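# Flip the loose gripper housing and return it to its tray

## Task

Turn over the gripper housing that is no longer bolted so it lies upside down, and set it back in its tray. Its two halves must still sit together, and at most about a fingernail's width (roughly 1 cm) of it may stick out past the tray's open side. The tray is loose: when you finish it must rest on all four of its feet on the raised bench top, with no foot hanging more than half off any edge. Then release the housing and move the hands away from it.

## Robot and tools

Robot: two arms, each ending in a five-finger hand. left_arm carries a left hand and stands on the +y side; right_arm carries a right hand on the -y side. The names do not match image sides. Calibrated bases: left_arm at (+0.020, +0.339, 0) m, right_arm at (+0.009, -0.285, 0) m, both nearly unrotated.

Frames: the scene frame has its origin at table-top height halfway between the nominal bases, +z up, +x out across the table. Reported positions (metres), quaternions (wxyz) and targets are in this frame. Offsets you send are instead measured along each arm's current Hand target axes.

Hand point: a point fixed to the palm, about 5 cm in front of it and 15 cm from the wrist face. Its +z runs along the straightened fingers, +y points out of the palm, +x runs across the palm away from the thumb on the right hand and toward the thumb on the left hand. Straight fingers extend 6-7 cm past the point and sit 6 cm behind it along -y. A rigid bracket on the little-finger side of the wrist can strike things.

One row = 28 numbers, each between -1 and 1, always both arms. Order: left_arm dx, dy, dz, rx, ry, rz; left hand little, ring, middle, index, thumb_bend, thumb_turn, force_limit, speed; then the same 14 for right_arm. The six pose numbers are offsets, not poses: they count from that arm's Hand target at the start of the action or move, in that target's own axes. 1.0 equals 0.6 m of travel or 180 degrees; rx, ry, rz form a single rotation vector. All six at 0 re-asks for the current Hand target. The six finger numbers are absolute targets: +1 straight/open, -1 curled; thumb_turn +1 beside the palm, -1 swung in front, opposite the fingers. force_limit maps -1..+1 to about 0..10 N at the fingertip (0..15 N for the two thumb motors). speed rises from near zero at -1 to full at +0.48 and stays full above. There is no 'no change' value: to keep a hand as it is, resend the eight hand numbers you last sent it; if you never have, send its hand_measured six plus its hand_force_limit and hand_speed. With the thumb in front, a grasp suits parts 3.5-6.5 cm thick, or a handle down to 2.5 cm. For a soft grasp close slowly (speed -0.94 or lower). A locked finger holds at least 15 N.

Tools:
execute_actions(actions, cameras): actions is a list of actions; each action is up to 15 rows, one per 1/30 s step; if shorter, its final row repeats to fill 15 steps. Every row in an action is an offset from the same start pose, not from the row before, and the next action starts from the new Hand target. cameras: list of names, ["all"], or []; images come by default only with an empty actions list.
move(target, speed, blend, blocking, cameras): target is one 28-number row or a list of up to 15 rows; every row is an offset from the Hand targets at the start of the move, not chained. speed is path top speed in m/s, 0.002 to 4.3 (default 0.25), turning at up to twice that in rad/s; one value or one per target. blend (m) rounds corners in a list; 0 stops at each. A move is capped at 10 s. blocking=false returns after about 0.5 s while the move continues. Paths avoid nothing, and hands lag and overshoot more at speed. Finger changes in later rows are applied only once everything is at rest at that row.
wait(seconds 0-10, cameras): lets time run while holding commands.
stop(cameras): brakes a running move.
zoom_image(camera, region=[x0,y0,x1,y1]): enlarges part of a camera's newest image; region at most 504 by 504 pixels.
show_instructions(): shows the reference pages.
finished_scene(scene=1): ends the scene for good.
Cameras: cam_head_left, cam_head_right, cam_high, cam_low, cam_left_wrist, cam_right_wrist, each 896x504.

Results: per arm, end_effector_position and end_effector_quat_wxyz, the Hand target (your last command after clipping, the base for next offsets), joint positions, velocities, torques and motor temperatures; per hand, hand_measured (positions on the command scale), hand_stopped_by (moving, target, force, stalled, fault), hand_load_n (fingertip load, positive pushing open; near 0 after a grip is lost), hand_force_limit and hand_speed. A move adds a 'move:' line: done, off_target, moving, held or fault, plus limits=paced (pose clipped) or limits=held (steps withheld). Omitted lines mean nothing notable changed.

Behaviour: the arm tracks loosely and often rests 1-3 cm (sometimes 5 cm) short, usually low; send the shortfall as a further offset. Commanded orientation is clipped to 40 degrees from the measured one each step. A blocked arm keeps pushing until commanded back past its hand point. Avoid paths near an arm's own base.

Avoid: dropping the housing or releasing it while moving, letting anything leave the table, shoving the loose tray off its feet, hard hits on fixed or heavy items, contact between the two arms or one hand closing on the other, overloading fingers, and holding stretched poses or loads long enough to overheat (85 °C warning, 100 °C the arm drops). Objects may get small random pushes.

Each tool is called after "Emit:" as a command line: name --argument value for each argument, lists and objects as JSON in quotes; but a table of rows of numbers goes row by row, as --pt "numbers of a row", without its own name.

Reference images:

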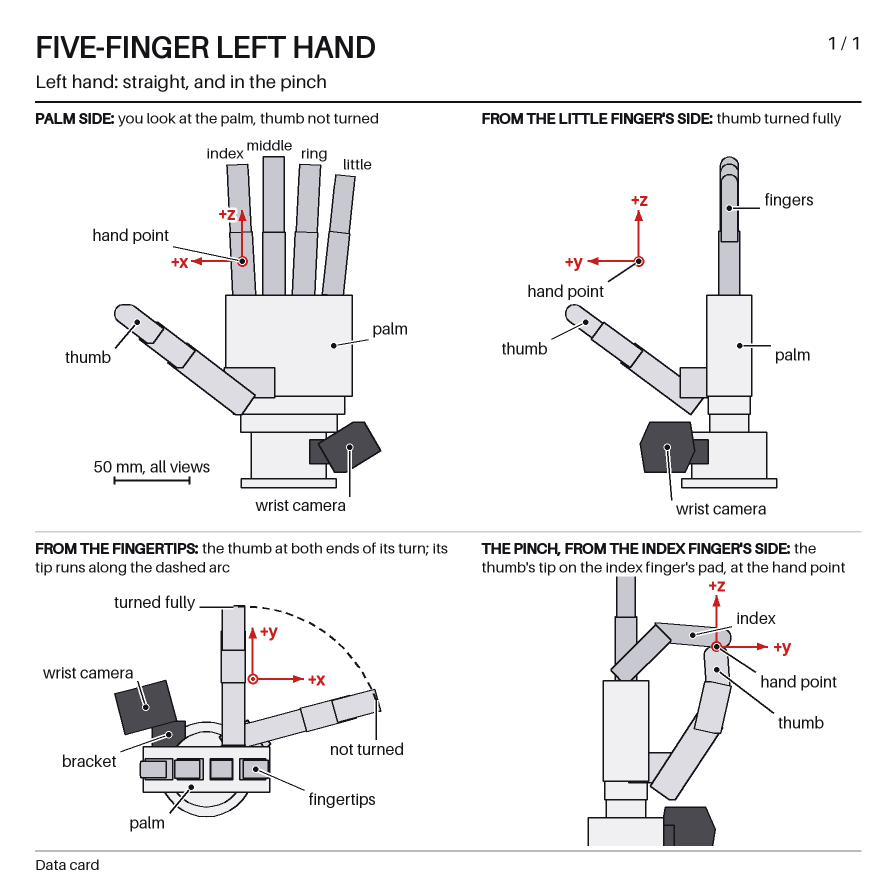

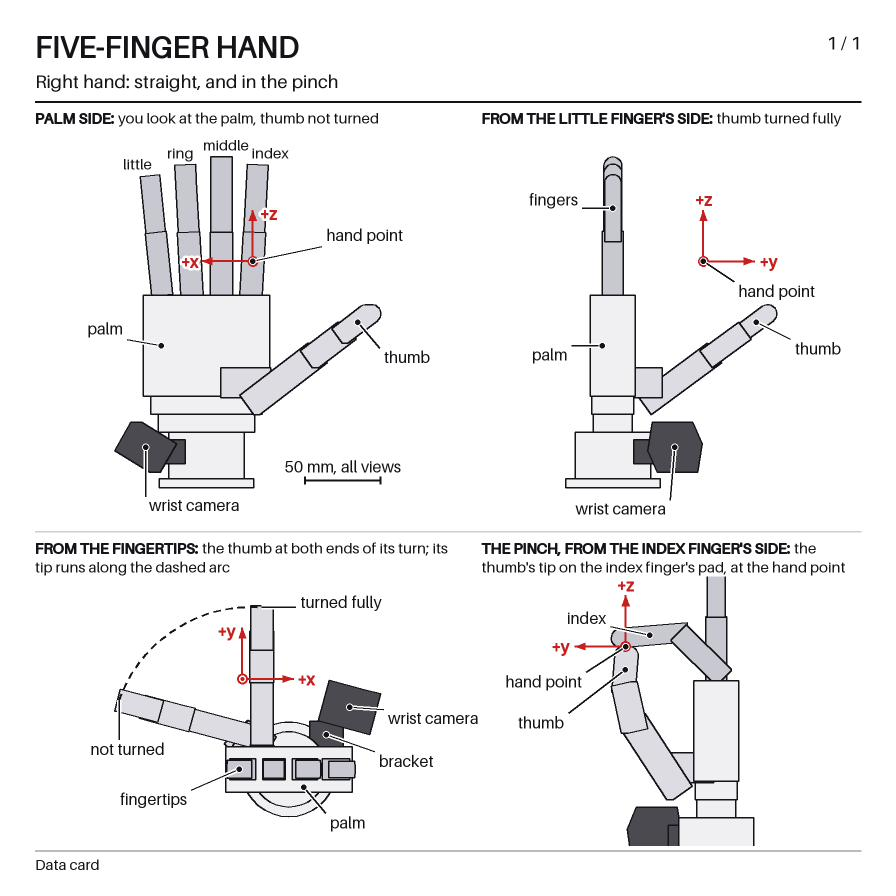

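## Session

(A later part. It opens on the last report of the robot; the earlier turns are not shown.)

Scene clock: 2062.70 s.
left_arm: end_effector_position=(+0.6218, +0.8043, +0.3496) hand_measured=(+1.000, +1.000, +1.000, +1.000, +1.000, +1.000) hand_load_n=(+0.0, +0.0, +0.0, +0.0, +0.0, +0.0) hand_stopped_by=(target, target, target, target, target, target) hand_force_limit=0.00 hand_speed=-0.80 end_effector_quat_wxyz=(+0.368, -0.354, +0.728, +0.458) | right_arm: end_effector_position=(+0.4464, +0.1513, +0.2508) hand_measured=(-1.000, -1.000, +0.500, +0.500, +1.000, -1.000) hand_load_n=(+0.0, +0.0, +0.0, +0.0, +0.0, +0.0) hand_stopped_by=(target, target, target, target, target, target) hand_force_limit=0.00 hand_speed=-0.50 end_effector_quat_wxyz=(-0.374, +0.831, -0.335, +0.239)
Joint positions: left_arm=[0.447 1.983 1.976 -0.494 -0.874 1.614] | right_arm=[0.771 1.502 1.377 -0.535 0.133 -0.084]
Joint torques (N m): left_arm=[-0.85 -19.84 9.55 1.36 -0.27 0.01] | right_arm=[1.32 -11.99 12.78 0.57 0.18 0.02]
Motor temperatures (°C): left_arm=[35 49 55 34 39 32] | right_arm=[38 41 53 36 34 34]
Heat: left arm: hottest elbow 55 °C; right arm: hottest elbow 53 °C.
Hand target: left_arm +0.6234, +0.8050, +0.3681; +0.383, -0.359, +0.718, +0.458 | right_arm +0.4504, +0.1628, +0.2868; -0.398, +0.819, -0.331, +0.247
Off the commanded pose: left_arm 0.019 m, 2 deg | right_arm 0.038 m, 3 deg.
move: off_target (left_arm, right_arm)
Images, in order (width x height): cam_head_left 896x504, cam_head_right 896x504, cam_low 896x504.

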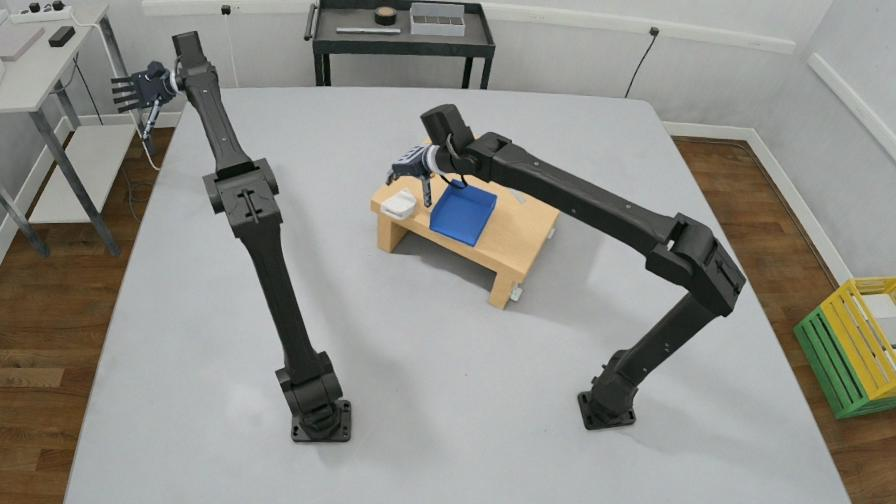

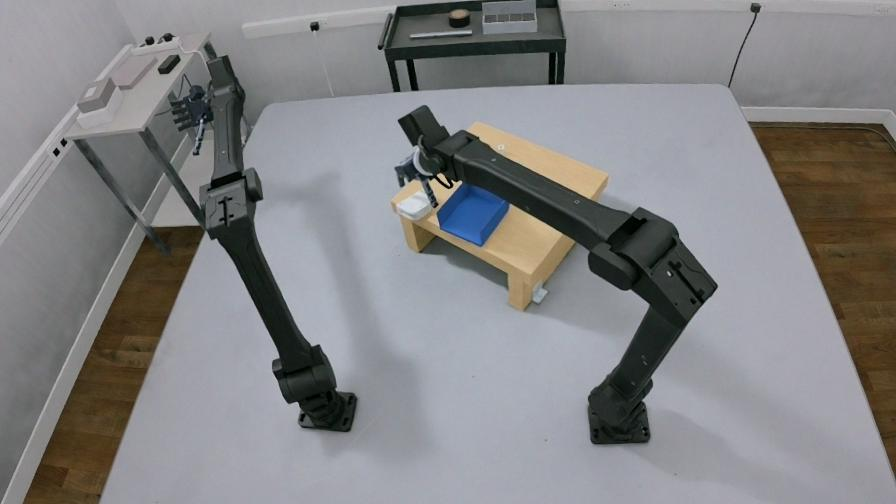

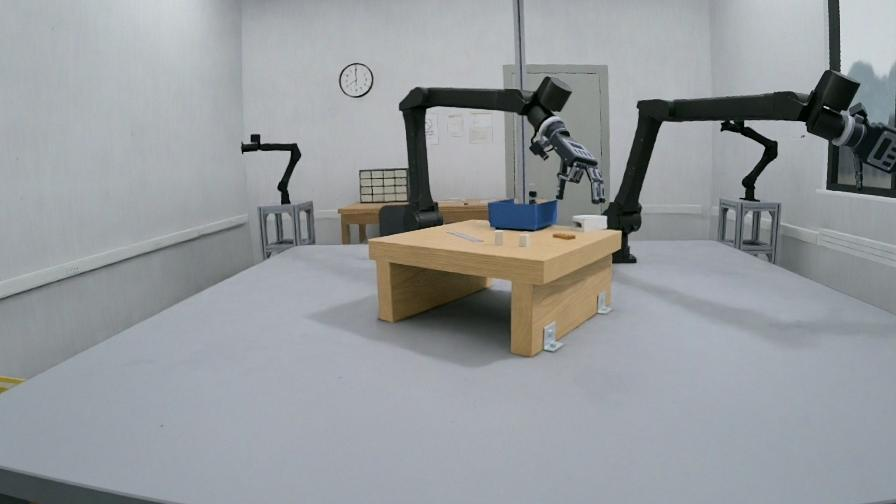

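Emit:
move --target '[0,0,0,0,0,0,1,1,1,1,1,1,0.0,-0.8,0.085,0.0757,-0.1472,0,0,0,0.15,0.15,-1,-1,1,-1,0.0,0.0]' --speed 0.1 --cameras '["cam_head_left","cam_head_right","cam_low"]'

Emit:
zoom_image --camera "cam_head_left" --region '[380, 150, 520, 260]'

Scene clock: 2136.83 s.
left_arm: end_effector_position=(+0.6218, +0.8043, +0.3496) hand_measured=(+1.000, +1.000, +1.000, +1.000, +1.000, +1.000) hand_load_n=(+0.0, +0.0, +0.0, +0.0, +0.0, +0.0) hand_stopped_by=(target, target, target, target, target, target) hand_force_limit=0.00 hand_speed=-0.80 end_effector_quat_wxyz=(+0.368, -0.354, +0.728, +0.458) | right_arm: end_effector_position=(+0.4099, +0.0658, +0.3068) hand_measured=(+0.150, +0.150, -1.000, -1.000, +1.000, -1.000) hand_load_n=(+0.0, +0.0, +0.0, +0.5, +0.0, +0.0) hand_stopped_by=(target, target, target, target, target, target) hand_force_limit=0.00 hand_speed=0.00 end_effector_quat_wxyz=(-0.402, +0.817, -0.334, +0.245)
Joint positions: left_arm=[0.447 1.983 1.976 -0.494 -0.874 1.614] | right_arm=[0.68 1.238 1.236 -0.59 0.05 -0.125]
Joint torques (N m): left_arm=[-0.79 -19.9 9.55 1.32 -0.28 0] | right_arm=[0.09 -8.59 8.49 0.62 0.01 -0.21]
Motor temperatures (°C): left_arm=[35 49 56 34 39 32] | right_arm=[38 41 56 36 34 34]
Heat: left arm: hottest elbow 56 °C; right arm: hottest elbow 56 °C.
Hand target: left_arm +0.6234, +0.8050, +0.3681; +0.383, -0.359, +0.718, +0.458 | right_arm +0.4093, +0.0608, +0.3066; -0.398, +0.819, -0.331, +0.247
Off the commanded pose: left_arm 0.019 m, 2 deg | right_arm 0.005 m, 1 deg.
move: off_target (left_arm)
Images, in order (width x height): cam_head_left 896x504, cam_head_right 896x504, cam_low 896x504.

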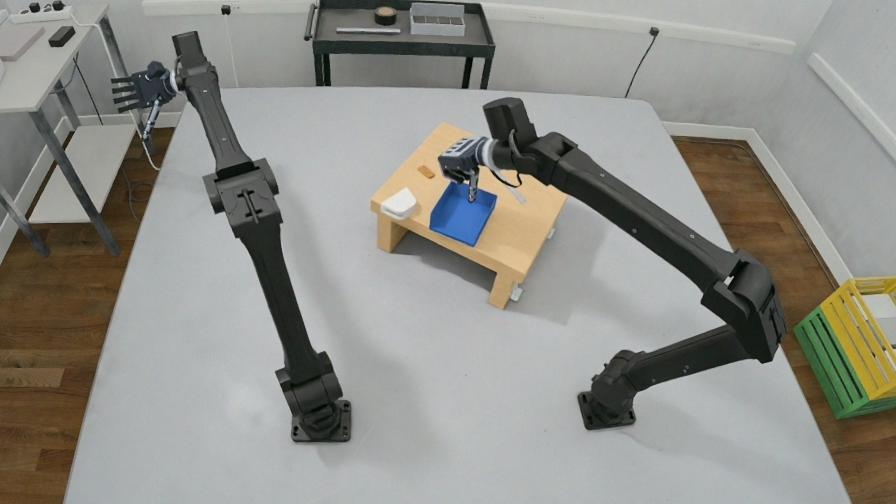

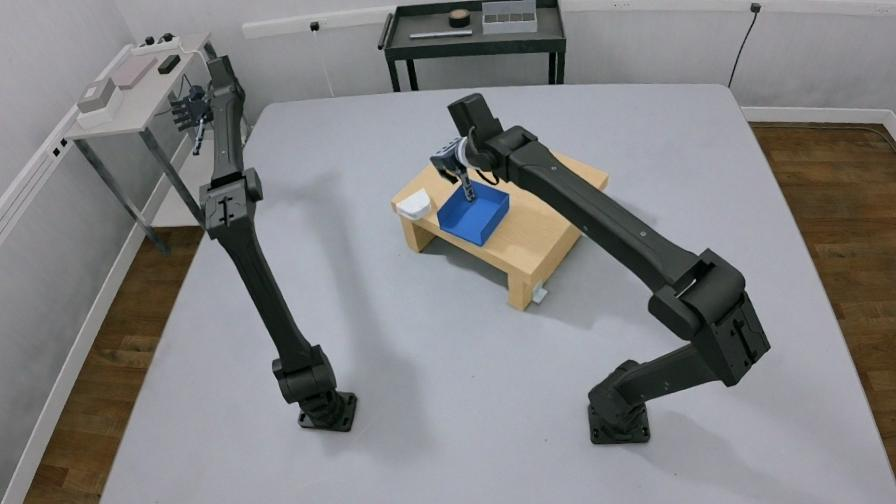

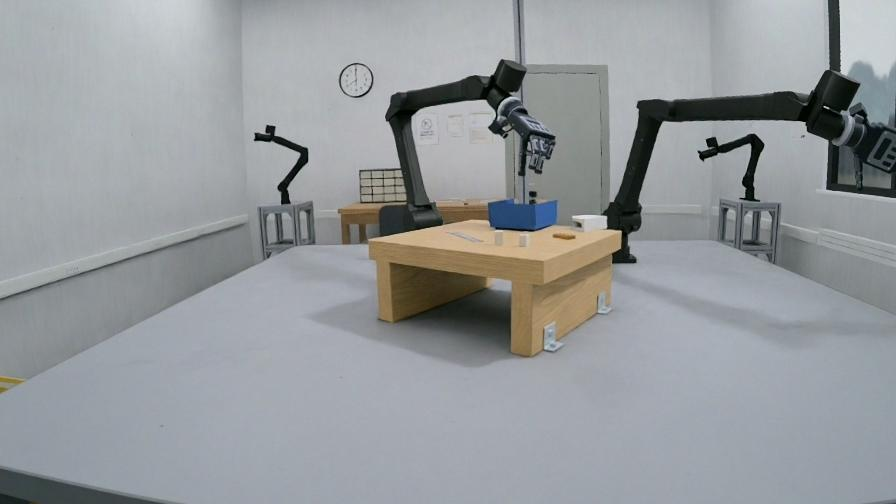

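Scaled by 3.600 from the camera's 896x504 image, which has a finer 1280x720 frame.

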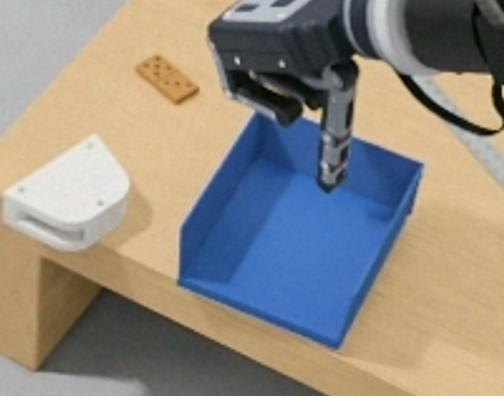

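Emit:
move --target '[0,0,0,0,0,0,1,1,1,1,1,1,0.0,-0.8,-0.0013,0.0952,0.0397,0,0,0,0.15,0.15,-1,-1,1,-1,0.0,0.0]' --speed 0.08 --cameras '["cam_head_left","cam_head_right","cam_low"]'

Emit:
zoom_image --camera "cam_head_left" --region '[380, 150, 520, 260]'

Emit:
zoom_image --camera "cam_low" --region '[470, 130, 610, 260]'

Scene clock: 2146.20 s.
left_arm: end_effector_position=(+0.6218, +0.8043, +0.3496) hand_measured=(+1.000, +1.000, +1.000, +1.000, +1.000, +1.000) hand_load_n=(+0.5, +0.0, +0.0, +0.0, +0.0, +0.0) hand_stopped_by=(target, target, target, target, target, target) hand_force_limit=0.00 hand_speed=-0.80 end_effector_quat_wxyz=(+0.368, -0.354, +0.728, +0.458) | right_arm: end_effector_position=(+0.4007, +0.0491, +0.2357) hand_measured=(+0.150, +0.150, -1.000, -1.000, +1.000, -1.000) hand_load_n=(+0.0, +0.0, +0.0, +0.0, +0.0, +0.0) hand_stopped_by=(target, target, target, target, target, target) hand_force_limit=0.00 hand_speed=0.00 end_effector_quat_wxyz=(-0.387, +0.826, -0.336, +0.236)
Joint positions: left_arm=[0.447 1.983 1.976 -0.494 -0.874 1.614] | right_arm=[0.662 1.227 1.058 -0.461 0.034 -0.138]
Joint torques (N m): left_arm=[-0.91 -19.96 9.57 1.29 -0.27 0.01] | right_arm=[-0.15 -8.59 8.57 1.51 0 -0.18]
Motor temperatures (°C): left_arm=[35 49 56 34 39 32] | right_arm=[38 41 56 36 34 34]
Heat: left arm: hottest elbow 56 °C; right arm: hottest elbow 56 °C.
Hand target: left_arm +0.6234, +0.8050, +0.3681; +0.383, -0.359, +0.718, +0.458 | right_arm +0.4050, +0.0466, +0.2467; -0.398, +0.819, -0.331, +0.247
Off the commanded pose: left_arm 0.019 m, 2 deg | right_arm 0.012 m, 2 deg.
move: off_target (left_arm, right_arm)
Images, in order (width x height): cam_head_left 896x504, cam_head_right 896x504, cam_low 896x504.

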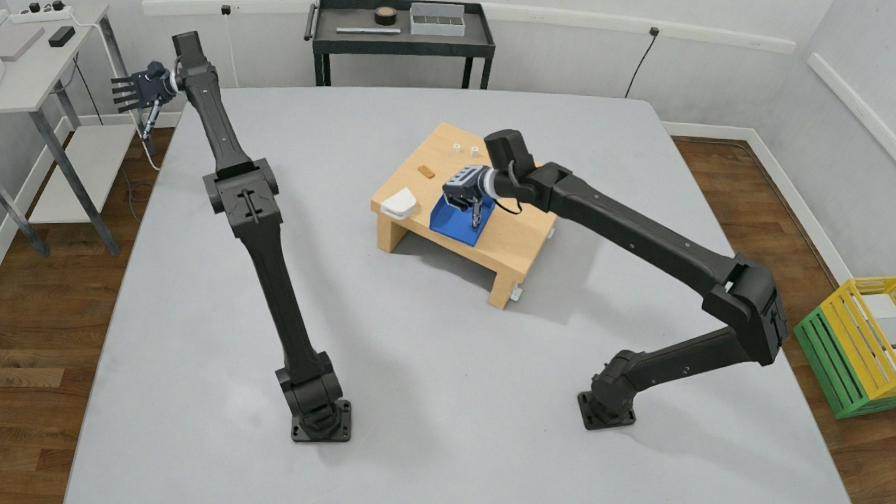

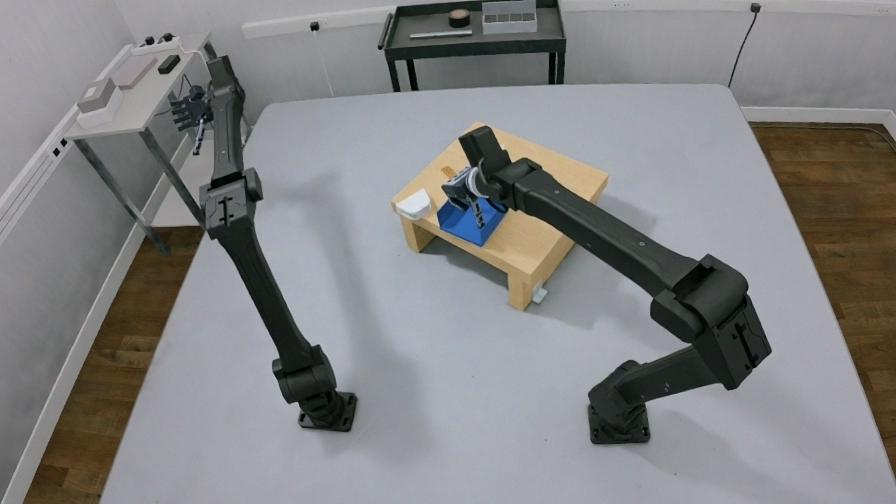

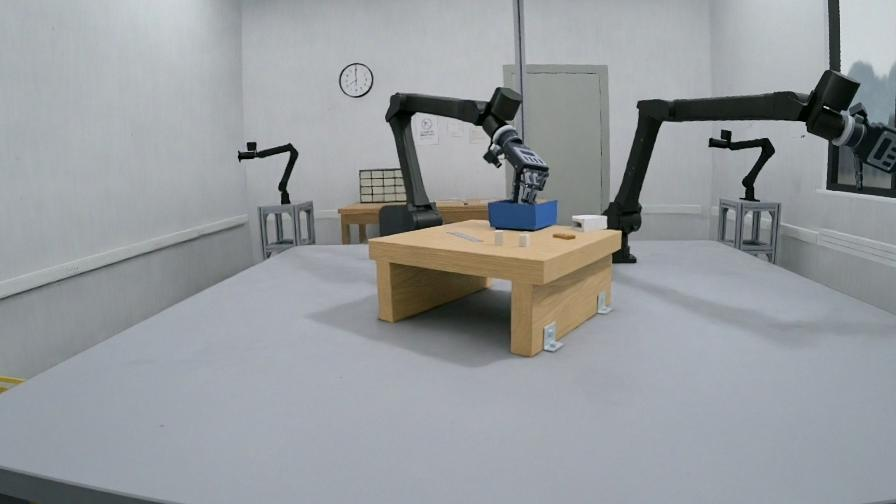

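Scaled by 3.600 from the camera's 896x504 image, which has a finer 1280x720 frame.

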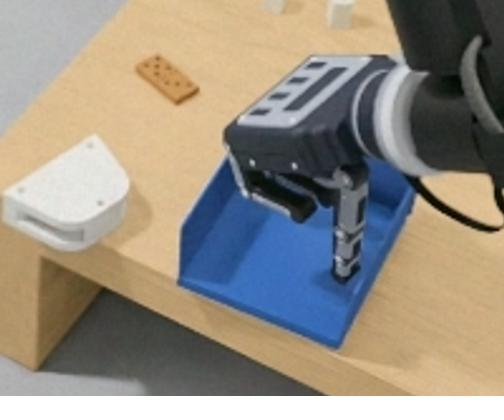

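Scaled by 3.600 from the camera's 896x504 image, which has a finer 1280x720 frame.

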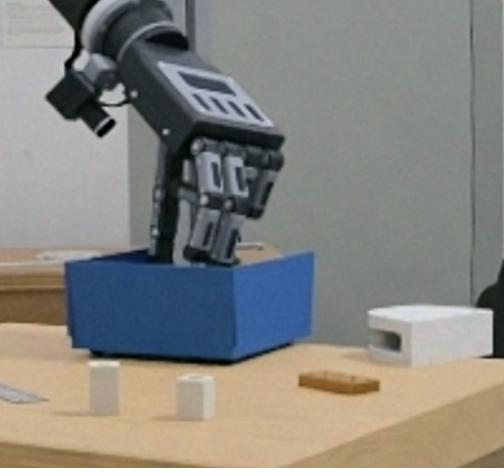

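Emit:
move --target '[0,0,0,0,0,0,1,1,1,1,1,1,0.0,-0.8,-0.0008,0.0336,0.0303,0,0,0,0.15,0.15,-1,-1,1,-1,0.0,0.0]' --speed 0.06 --cameras '["cam_head_left","cam_head_right","cam_low"]'

Emit:
zoom_image --camera "cam_head_left" --region '[410, 160, 510, 250]'

Emit:
zoom_image --camera "cam_low" --region '[470, 150, 590, 250]'

Scene clock: 2157.43 s.
left_arm: end_effector_position=(+0.6218, +0.8043, +0.3496) hand_measured=(+1.000, +1.000, +1.000, +1.000, +1.000, +1.000) hand_load_n=(+0.0, +0.0, +0.0, +0.0, +0.0, +0.0) hand_stopped_by=(target, target, target, target, target, target) hand_force_limit=0.00 hand_speed=-0.80 end_effector_quat_wxyz=(+0.368, -0.354, +0.728, +0.458) | right_arm: end_effector_position=(+0.4040, +0.0478, +0.2218) hand_measured=(+0.150, +0.150, -1.000, -1.000, +1.000, -1.000) hand_load_n=(+0.0, +0.0, +0.0, +0.0, +0.0, +0.0) hand_stopped_by=(target, target, target, target, target, target) hand_force_limit=0.00 hand_speed=0.00 end_effector_quat_wxyz=(-0.397, +0.820, -0.334, +0.242)
Joint positions: left_arm=[0.447 1.983 1.976 -0.494 -0.874 1.614] | right_arm=[0.654 1.227 1.009 -0.385 0.027 -0.142]
Joint torques (N m): left_arm=[-0.85 -19.84 9.54 1.29 -0.27 0.01] | right_arm=[-0.15 -6.83 8.38 1.55 0 -0.17]
Motor temperatures (°C): left_arm=[35 49 56 34 39 32] | right_arm=[38 40 55 36 34 34]
Heat: left arm: hottest elbow 56 °C; right arm: hottest elbow 55 °C.
Hand target: left_arm +0.6234, +0.8050, +0.3681; +0.383, -0.359, +0.718, +0.458 | right_arm +0.4098, +0.0465, +0.2199; -0.398, +0.819, -0.331, +0.247
Off the commanded pose: left_arm 0.019 m, 2 deg | right_arm 0.006 m, 1 deg.
move: off_target (left_arm)
Images, in order (width x height): cam_head_left 896x504, cam_head_right 896x504, cam_low 896x504.

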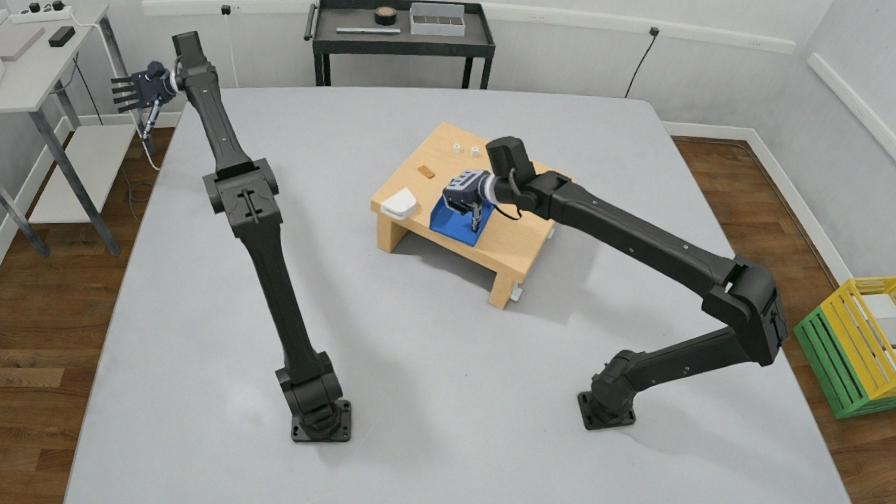

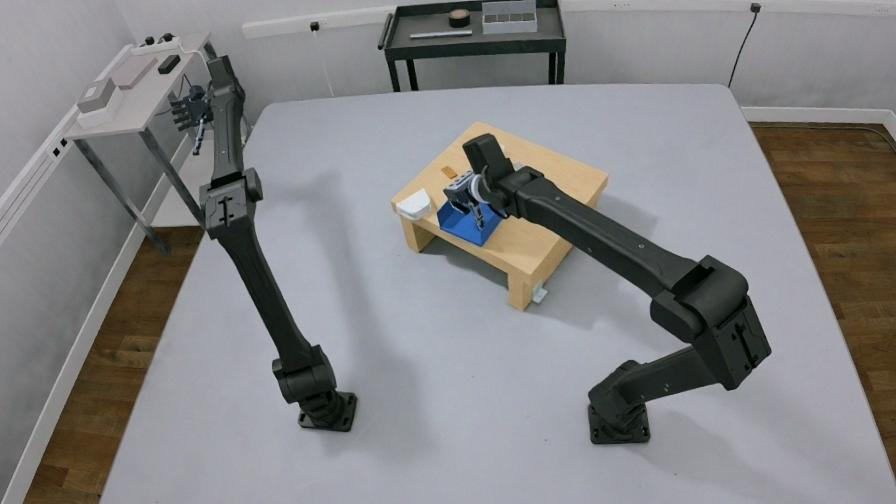

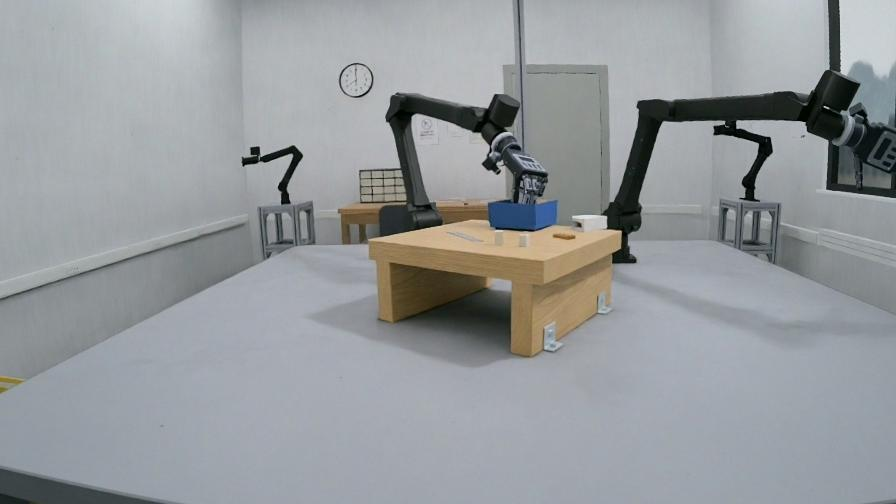

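Scaled by 5.040 from the camera's 896x504 image, which has a finer 1280x720 frame.

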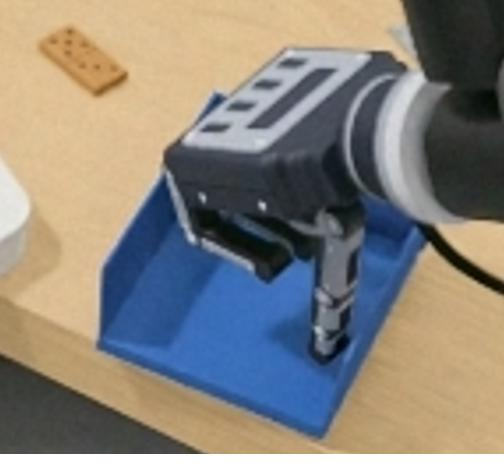

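Scaled by 4.200 from the camera's 896x504 image, which has a finer 1280x720 frame.

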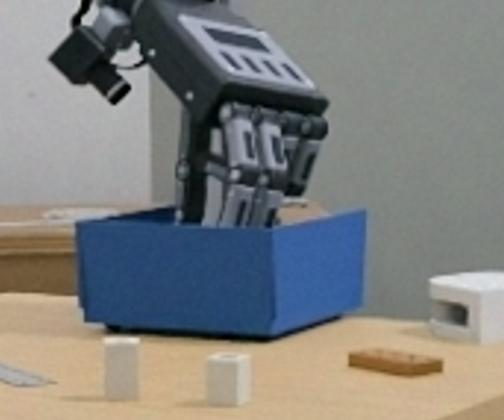

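Emit:
move --target '[0,0,0,0,0,0,1,1,1,1,1,1,0.0,-0.8,0.0625,0.0062,0.0247,0,0,0,0.15,0.15,-1,-1,1,-1,0.0,0.0]' --speed 0.05 --cameras '["cam_head_left","cam_head_right","cam_low"]'

Emit:
zoom_image --camera "cam_head_left" --region '[410, 160, 510, 250]'

Emit:
zoom_image --camera "cam_low" --region '[470, 150, 590, 250]'

Scene clock: 2171.40 s.
left_arm: end_effector_position=(+0.6218, +0.8043, +0.3496) hand_measured=(+1.000, +1.000, +1.000, +1.000, +1.000, +1.000) hand_load_n=(+0.0, +0.0, +0.0, +0.0, +0.0, +0.0) hand_stopped_by=(target, target, target, target, target, target) hand_force_limit=0.00 hand_speed=-0.80 end_effector_quat_wxyz=(+0.368, -0.354, +0.728, +0.458) | right_arm: end_effector_position=(+0.4214, +0.0332, +0.2162) hand_measured=(+0.150, +0.150, -1.000, -1.000, +1.000, -1.000) hand_load_n=(-3.5, +0.0, +0.0, +0.0, -1.0, +1.5) hand_stopped_by=(target, target, target, target, target, target) hand_force_limit=0.00 hand_speed=0.00 end_effector_quat_wxyz=(-0.406, +0.820, -0.333, +0.227)
Joint positions: left_arm=[0.447 1.983 1.976 -0.494 -0.874 1.614] | right_arm=[0.58 1.247 1.009 -0.366 -0.065 -0.169]
Joint torques (N m): left_arm=[-0.85 -19.84 9.57 1.31 -0.27 0] | right_arm=[-1.9 -5.54 9.88 1.57 0.5 -0.45]
Motor temperatures (°C): left_arm=[35 49 56 34 39 32] | right_arm=[38 40 54 36 34 34]
Heat: left arm: hottest elbow 56 °C; right arm: hottest elbow 54 °C.
Hand target: left_arm +0.6234, +0.8050, +0.3681; +0.383, -0.359, +0.718, +0.458 | right_arm +0.4432, +0.0243, +0.2138; -0.398, +0.819, -0.331, +0.247
Off the commanded pose: left_arm 0.019 m, 2 deg | right_arm 0.024 m, 2 deg.
move: off_target (left_arm, right_arm)
Images, in order (width x height): cam_head_left 896x504, cam_head_right 896x504, cam_low 896x504.

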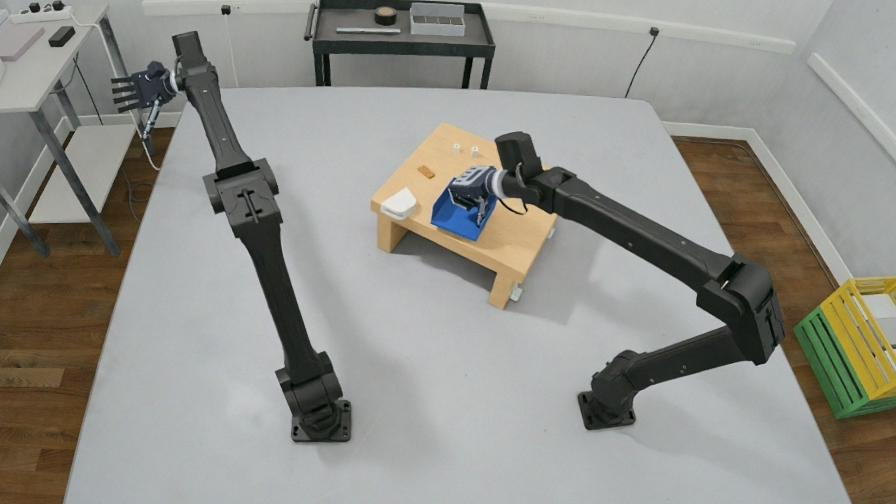

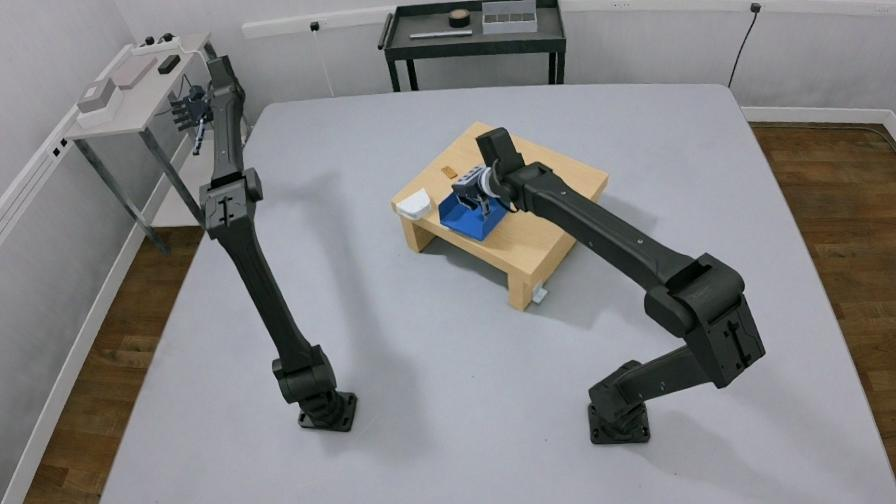

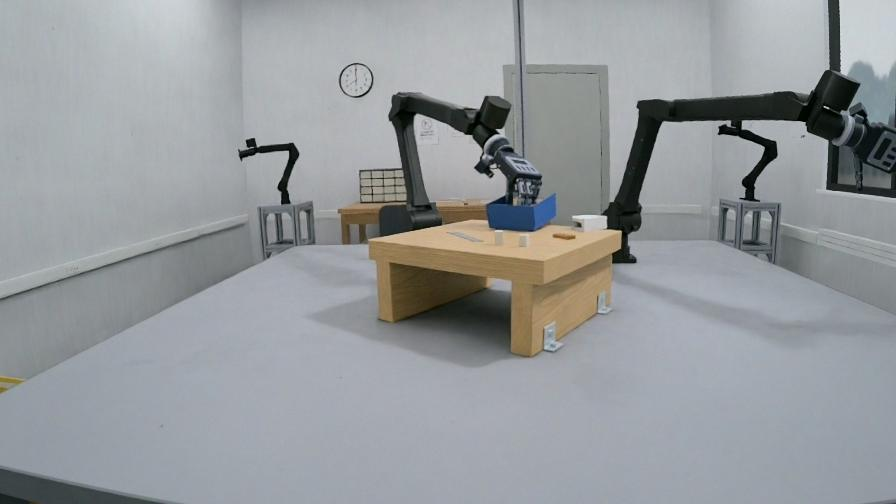

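Scaled by 5.040 from the camera's 896x504 image, which has a finer 1280x720 frame.

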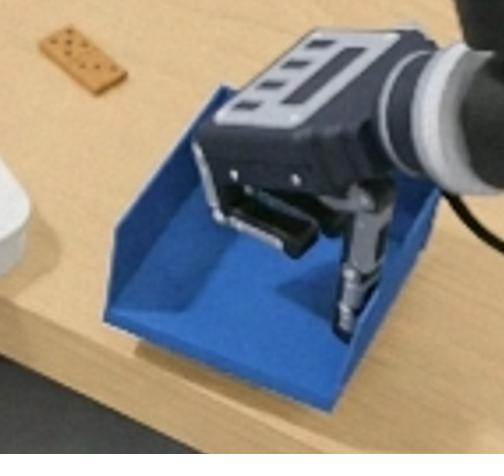

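Scaled by 4.200 from the camera's 896x504 image, which has a finer 1280x720 frame.

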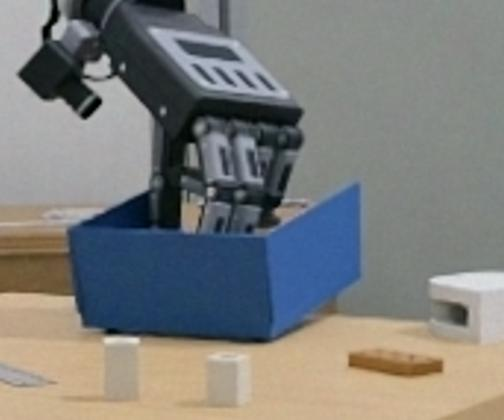

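Emit:
move --target '[0,0,0,0,0,0,1,1,1,1,1,1,0.0,-0.8,-0.0684,0.005,-0.0247,0,0,0,0.15,0.15,-1,-1,1,-1,0.0,0.0]' --speed 0.02 --cameras '["cam_head_left","cam_head_right","cam_low"]'

Emit:
zoom_image --camera "cam_head_left" --region '[410, 160, 510, 250]'

Emit:
zoom_image --camera "cam_low" --region '[470, 150, 590, 250]'

Scene clock: 2202.70 s.
left_arm: end_effector_position=(+0.6218, +0.8043, +0.3496) hand_measured=(+1.000, +1.000, +1.000, +1.000, +1.000, +1.000) hand_load_n=(+0.0, +0.0, +0.0, +0.0, +0.0, +0.0) hand_stopped_by=(target, target, target, target, target, target) hand_force_limit=0.00 hand_speed=-0.80 end_effector_quat_wxyz=(+0.368, -0.354, +0.728, +0.458) | right_arm: end_effector_position=(+0.4079, +0.0427, +0.2052) hand_measured=(+0.150, +0.150, -1.000, -1.000, +1.000, -1.000) hand_load_n=(+0.0, +0.0, +0.0, +0.0, +0.0, +0.0) hand_stopped_by=(target, target, target, target, target, target) hand_force_limit=0.00 hand_speed=0.00 end_effector_quat_wxyz=(-0.387, +0.826, -0.330, +0.245)
Joint positions: left_arm=[0.447 1.983 1.976 -0.494 -0.874 1.614] | right_arm=[0.644 1.245 0.988 -0.363 0.027 -0.164]
Joint torques (N m): left_arm=[-0.79 -19.96 9.54 1.31 -0.27 0] | right_arm=[1.26 -8.64 8.16 1.28 0.13 0.07]
Motor temperatures (°C): left_arm=[35 49 56 34 39 32] | right_arm=[38 39 54 36 34 34]
Heat: left arm: hottest elbow 56 °C; right arm: hottest elbow 54 °C.
Hand target: left_arm +0.6234, +0.8050, +0.3681; +0.383, -0.359, +0.718, +0.458 | right_arm +0.4052, +0.0460, +0.2140; -0.398, +0.819, -0.331, +0.247
Off the commanded pose: left_arm 0.019 m, 2 deg | right_arm 0.010 m, 2 deg.
move: off_target (left_arm)
Images, in order (width x height): cam_head_left 896x504, cam_head_right 896x504, cam_low 896x504.

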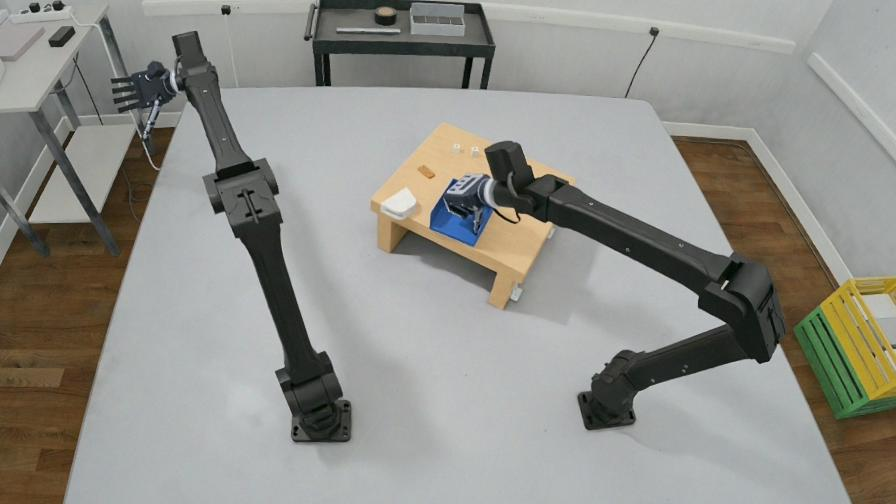

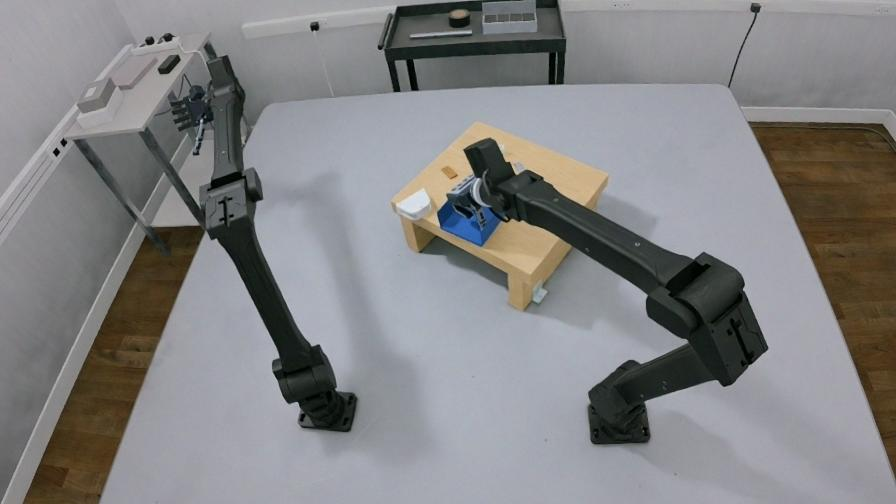

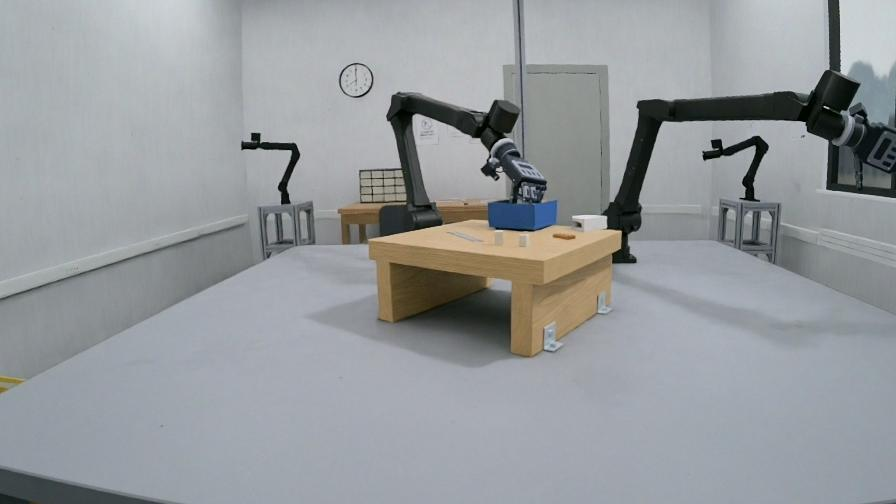

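Scaled by 5.040 from the camera's 896x504 image, which has a finer 1280x720 frame.

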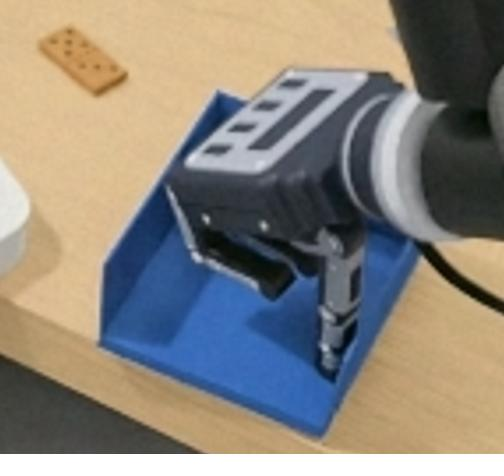

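Scaled by 4.200 from the camera's 896x504 image, which has a finer 1280x720 frame.

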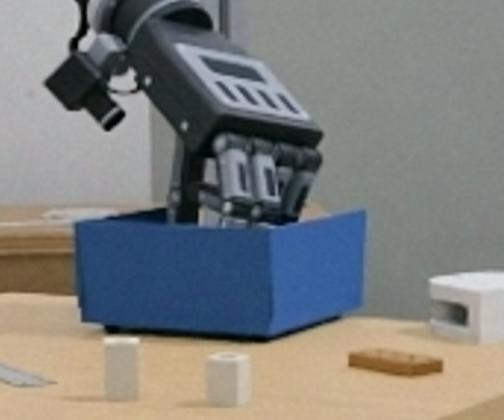

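Emit:
execute_actions --actions '[[[0,0,0,0,0,0,1,1,1,1,1,1,0.0,-0.8,0,0,0,0,0,0,0.15,-1,-1,-1,1,1,0.0,0.0]],[[0,0,0,0,0,0,1,1,1,1,1,1,0.0,-0.8,0,0,0,0,0,0,0.15,-1,-1,-1,1,1,0.0,0.0]]]'

Scene clock: 2233.83 s.
left_arm: end_effector_position=(+0.6218, +0.8043, +0.3496) hand_measured=(+1.000, +1.000, +1.000, +1.000, +1.000, +1.000) hand_load_n=(+0.0, +0.0, +0.0, +0.0, +0.0, +0.0) hand_stopped_by=(target, target, target, target, target, target) hand_force_limit=0.00 hand_speed=-0.80 end_effector_quat_wxyz=(+0.368, -0.354, +0.728, +0.458) | right_arm: end_effector_position=(+0.4077, +0.0424, +0.2075) hand_measured=(+0.150, -1.000, -1.000, -1.000, +1.000, +1.000) hand_load_n=(+0.0, +0.0, +0.0, +0.0, +0.0, +0.0) hand_stopped_by=(target, target, target, target, target, target) hand_force_limit=0.00 hand_speed=0.00 end_effector_quat_wxyz=(-0.388, +0.824, -0.331, +0.246)
Joint positions: left_arm=[0.447 1.983 1.976 -0.494 -0.874 1.614] | right_arm=[0.645 1.241 0.988 -0.363 0.031 -0.162]
Joint torques (N m): left_arm=[-0.79 -19.84 9.57 1.32 -0.27 0] | right_arm=[1.14 -8.29 8.18 1.29 0.01 0.1]
Motor temperatures (°C): left_arm=[35 49 56 34 39 32] | right_arm=[38 39 54 36 34 34]
Heat: left arm: hottest elbow 56 °C; right arm: hottest elbow 54 °C.
Hand target: left_arm +0.6234, +0.8050, +0.3681; +0.383, -0.359, +0.718, +0.458 | right_arm +0.4052, +0.0460, +0.2140; -0.398, +0.819, -0.331, +0.247
Off the commanded pose: left_arm 0.019 m, 2 deg | right_arm 0.008 m, 1 deg.
Step readings (end_effector_position of left_arm | right_arm):
0: (+0.6218, +0.8043, +0.3496) | (+0.4079, +0.0427, +0.2053)
1: (+0.6218, +0.8043, +0.3496) | (+0.4079, +0.0427, +0.2053)
2: (+0.6218, +0.8043, +0.3496) | (+0.4079, +0.0427, +0.2053)
4: (+0.6218, +0.8043, +0.3496) | (+0.4081, +0.0424, +0.2054)
8: (+0.6218, +0.8043, +0.3496) | (+0.4081, +0.0420, +0.2073)
15: (+0.6218, +0.8043, +0.3496) | (+0.4080, +0.0421, +0.2075)
16: (+0.6218, +0.8043, +0.3496) | (+0.4078, +0.0423, +0.2075)
17: (+0.6218, +0.8043, +0.3496) | (+0.4078, +0.0423, +0.2075)
19: (+0.6218, +0.8043, +0.3496) | (+0.4078, +0.0423, +0.2075)
23: (+0.6218, +0.8043, +0.3496) | (+0.4078, +0.0424, +0.2075)
30: (+0.6218, +0.8043, +0.3496) | (+0.4077, +0.0424, +0.2075)

Emit:
move --target '[0,0,0,0,0,0,1,1,1,1,1,1,0.0,-0.8,-0.0035,0.0205,0.0139,0,0,0,0.15,-1,-1,-1,1,1,0.0,0.0]' --speed 0.05 --cameras '["cam_head_left","cam_head_right","cam_low"]'

Emit:
zoom_image --camera "cam_head_left" --region '[410, 160, 510, 250]'

Emit:
zoom_image --camera "cam_head_right" --region '[420, 160, 520, 250]'

Scene clock: 2242.33 s.
left_arm: end_effector_position=(+0.6218, +0.8043, +0.3496) hand_measured=(+1.000, +1.000, +1.000, +1.000, +1.000, +1.000) hand_load_n=(+0.0, +0.0, +0.0, +0.0, +0.0, +0.0) hand_stopped_by=(target, target, target, target, target, target) hand_force_limit=0.00 hand_speed=-0.80 end_effector_quat_wxyz=(+0.368, -0.354, +0.728, +0.458) | right_arm: end_effector_position=(+0.4056, +0.0407, +0.1961) hand_measured=(+0.150, -1.000, -1.000, -1.000, +1.000, +1.000) hand_load_n=(+0.0, +0.0, +0.0, +0.0, +0.0, -0.5) hand_stopped_by=(target, target, target, target, target, target) hand_force_limit=0.00 hand_speed=0.00 end_effector_quat_wxyz=(-0.389, +0.823, -0.331, +0.247)
Joint positions: left_arm=[0.447 1.983 1.976 -0.494 -0.874 1.614] | right_arm=[0.645 1.241 0.956 -0.328 0.031 -0.162]
Joint torques (N m): left_arm=[-0.85 -19.96 9.54 1.31 -0.28 0.01] | right_arm=[1.2 -7.47 8.18 1.44 0.01 0.1]
Motor temperatures (°C): left_arm=[35 49 56 34 39 32] | right_arm=[38 39 54 36 34 34]
Heat: left arm: hottest elbow 56 °C; right arm: hottest elbow 54 °C.
Hand target: left_arm +0.6234, +0.8050, +0.3681; +0.383, -0.359, +0.718, +0.458 | right_arm +0.4050, +0.0459, +0.1989; -0.398, +0.819, -0.331, +0.247
Off the commanded pose: left_arm 0.019 m, 2 deg | right_arm 0.006 m, 1 deg.
move: off_target (left_arm)
Images, in order (width x height): cam_head_left 896x504, cam_head_right 896x504, cam_low 896x504.

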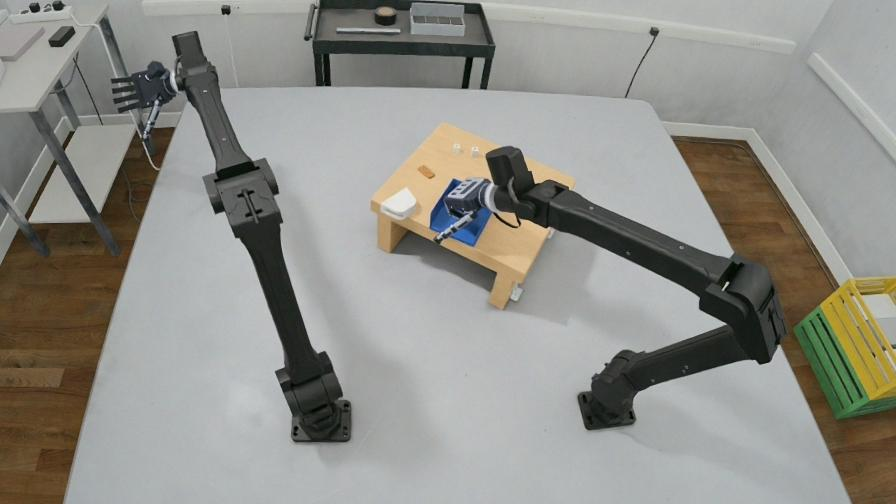

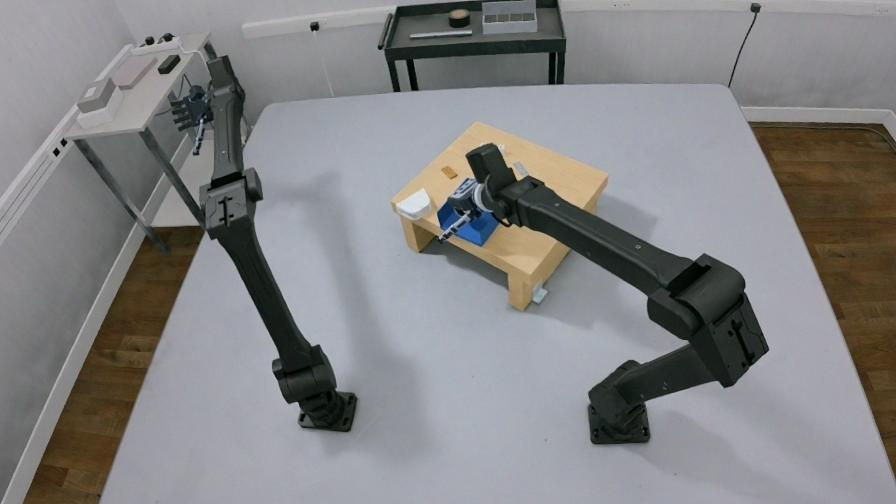

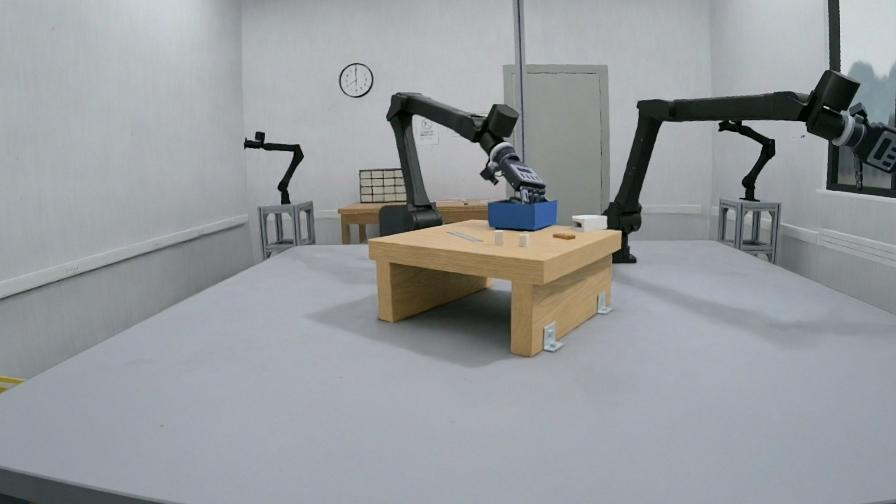

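Scaled by 5.040 from the camera's 896x504 image, which has a finer 1280x720 frame.

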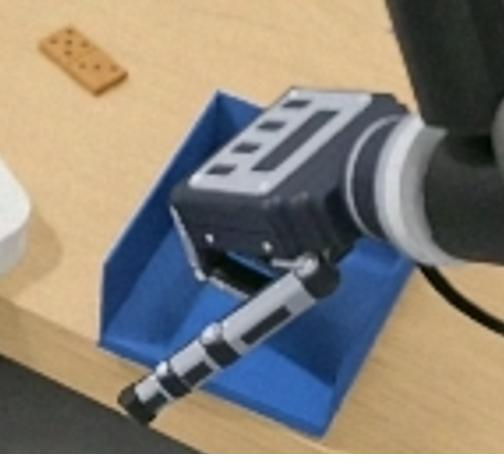

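Scaled by 5.040 from the camera's 896x504 image, which has a finer 1280x720 frame.

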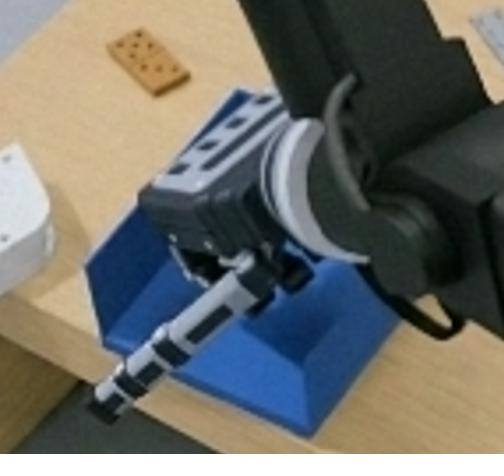

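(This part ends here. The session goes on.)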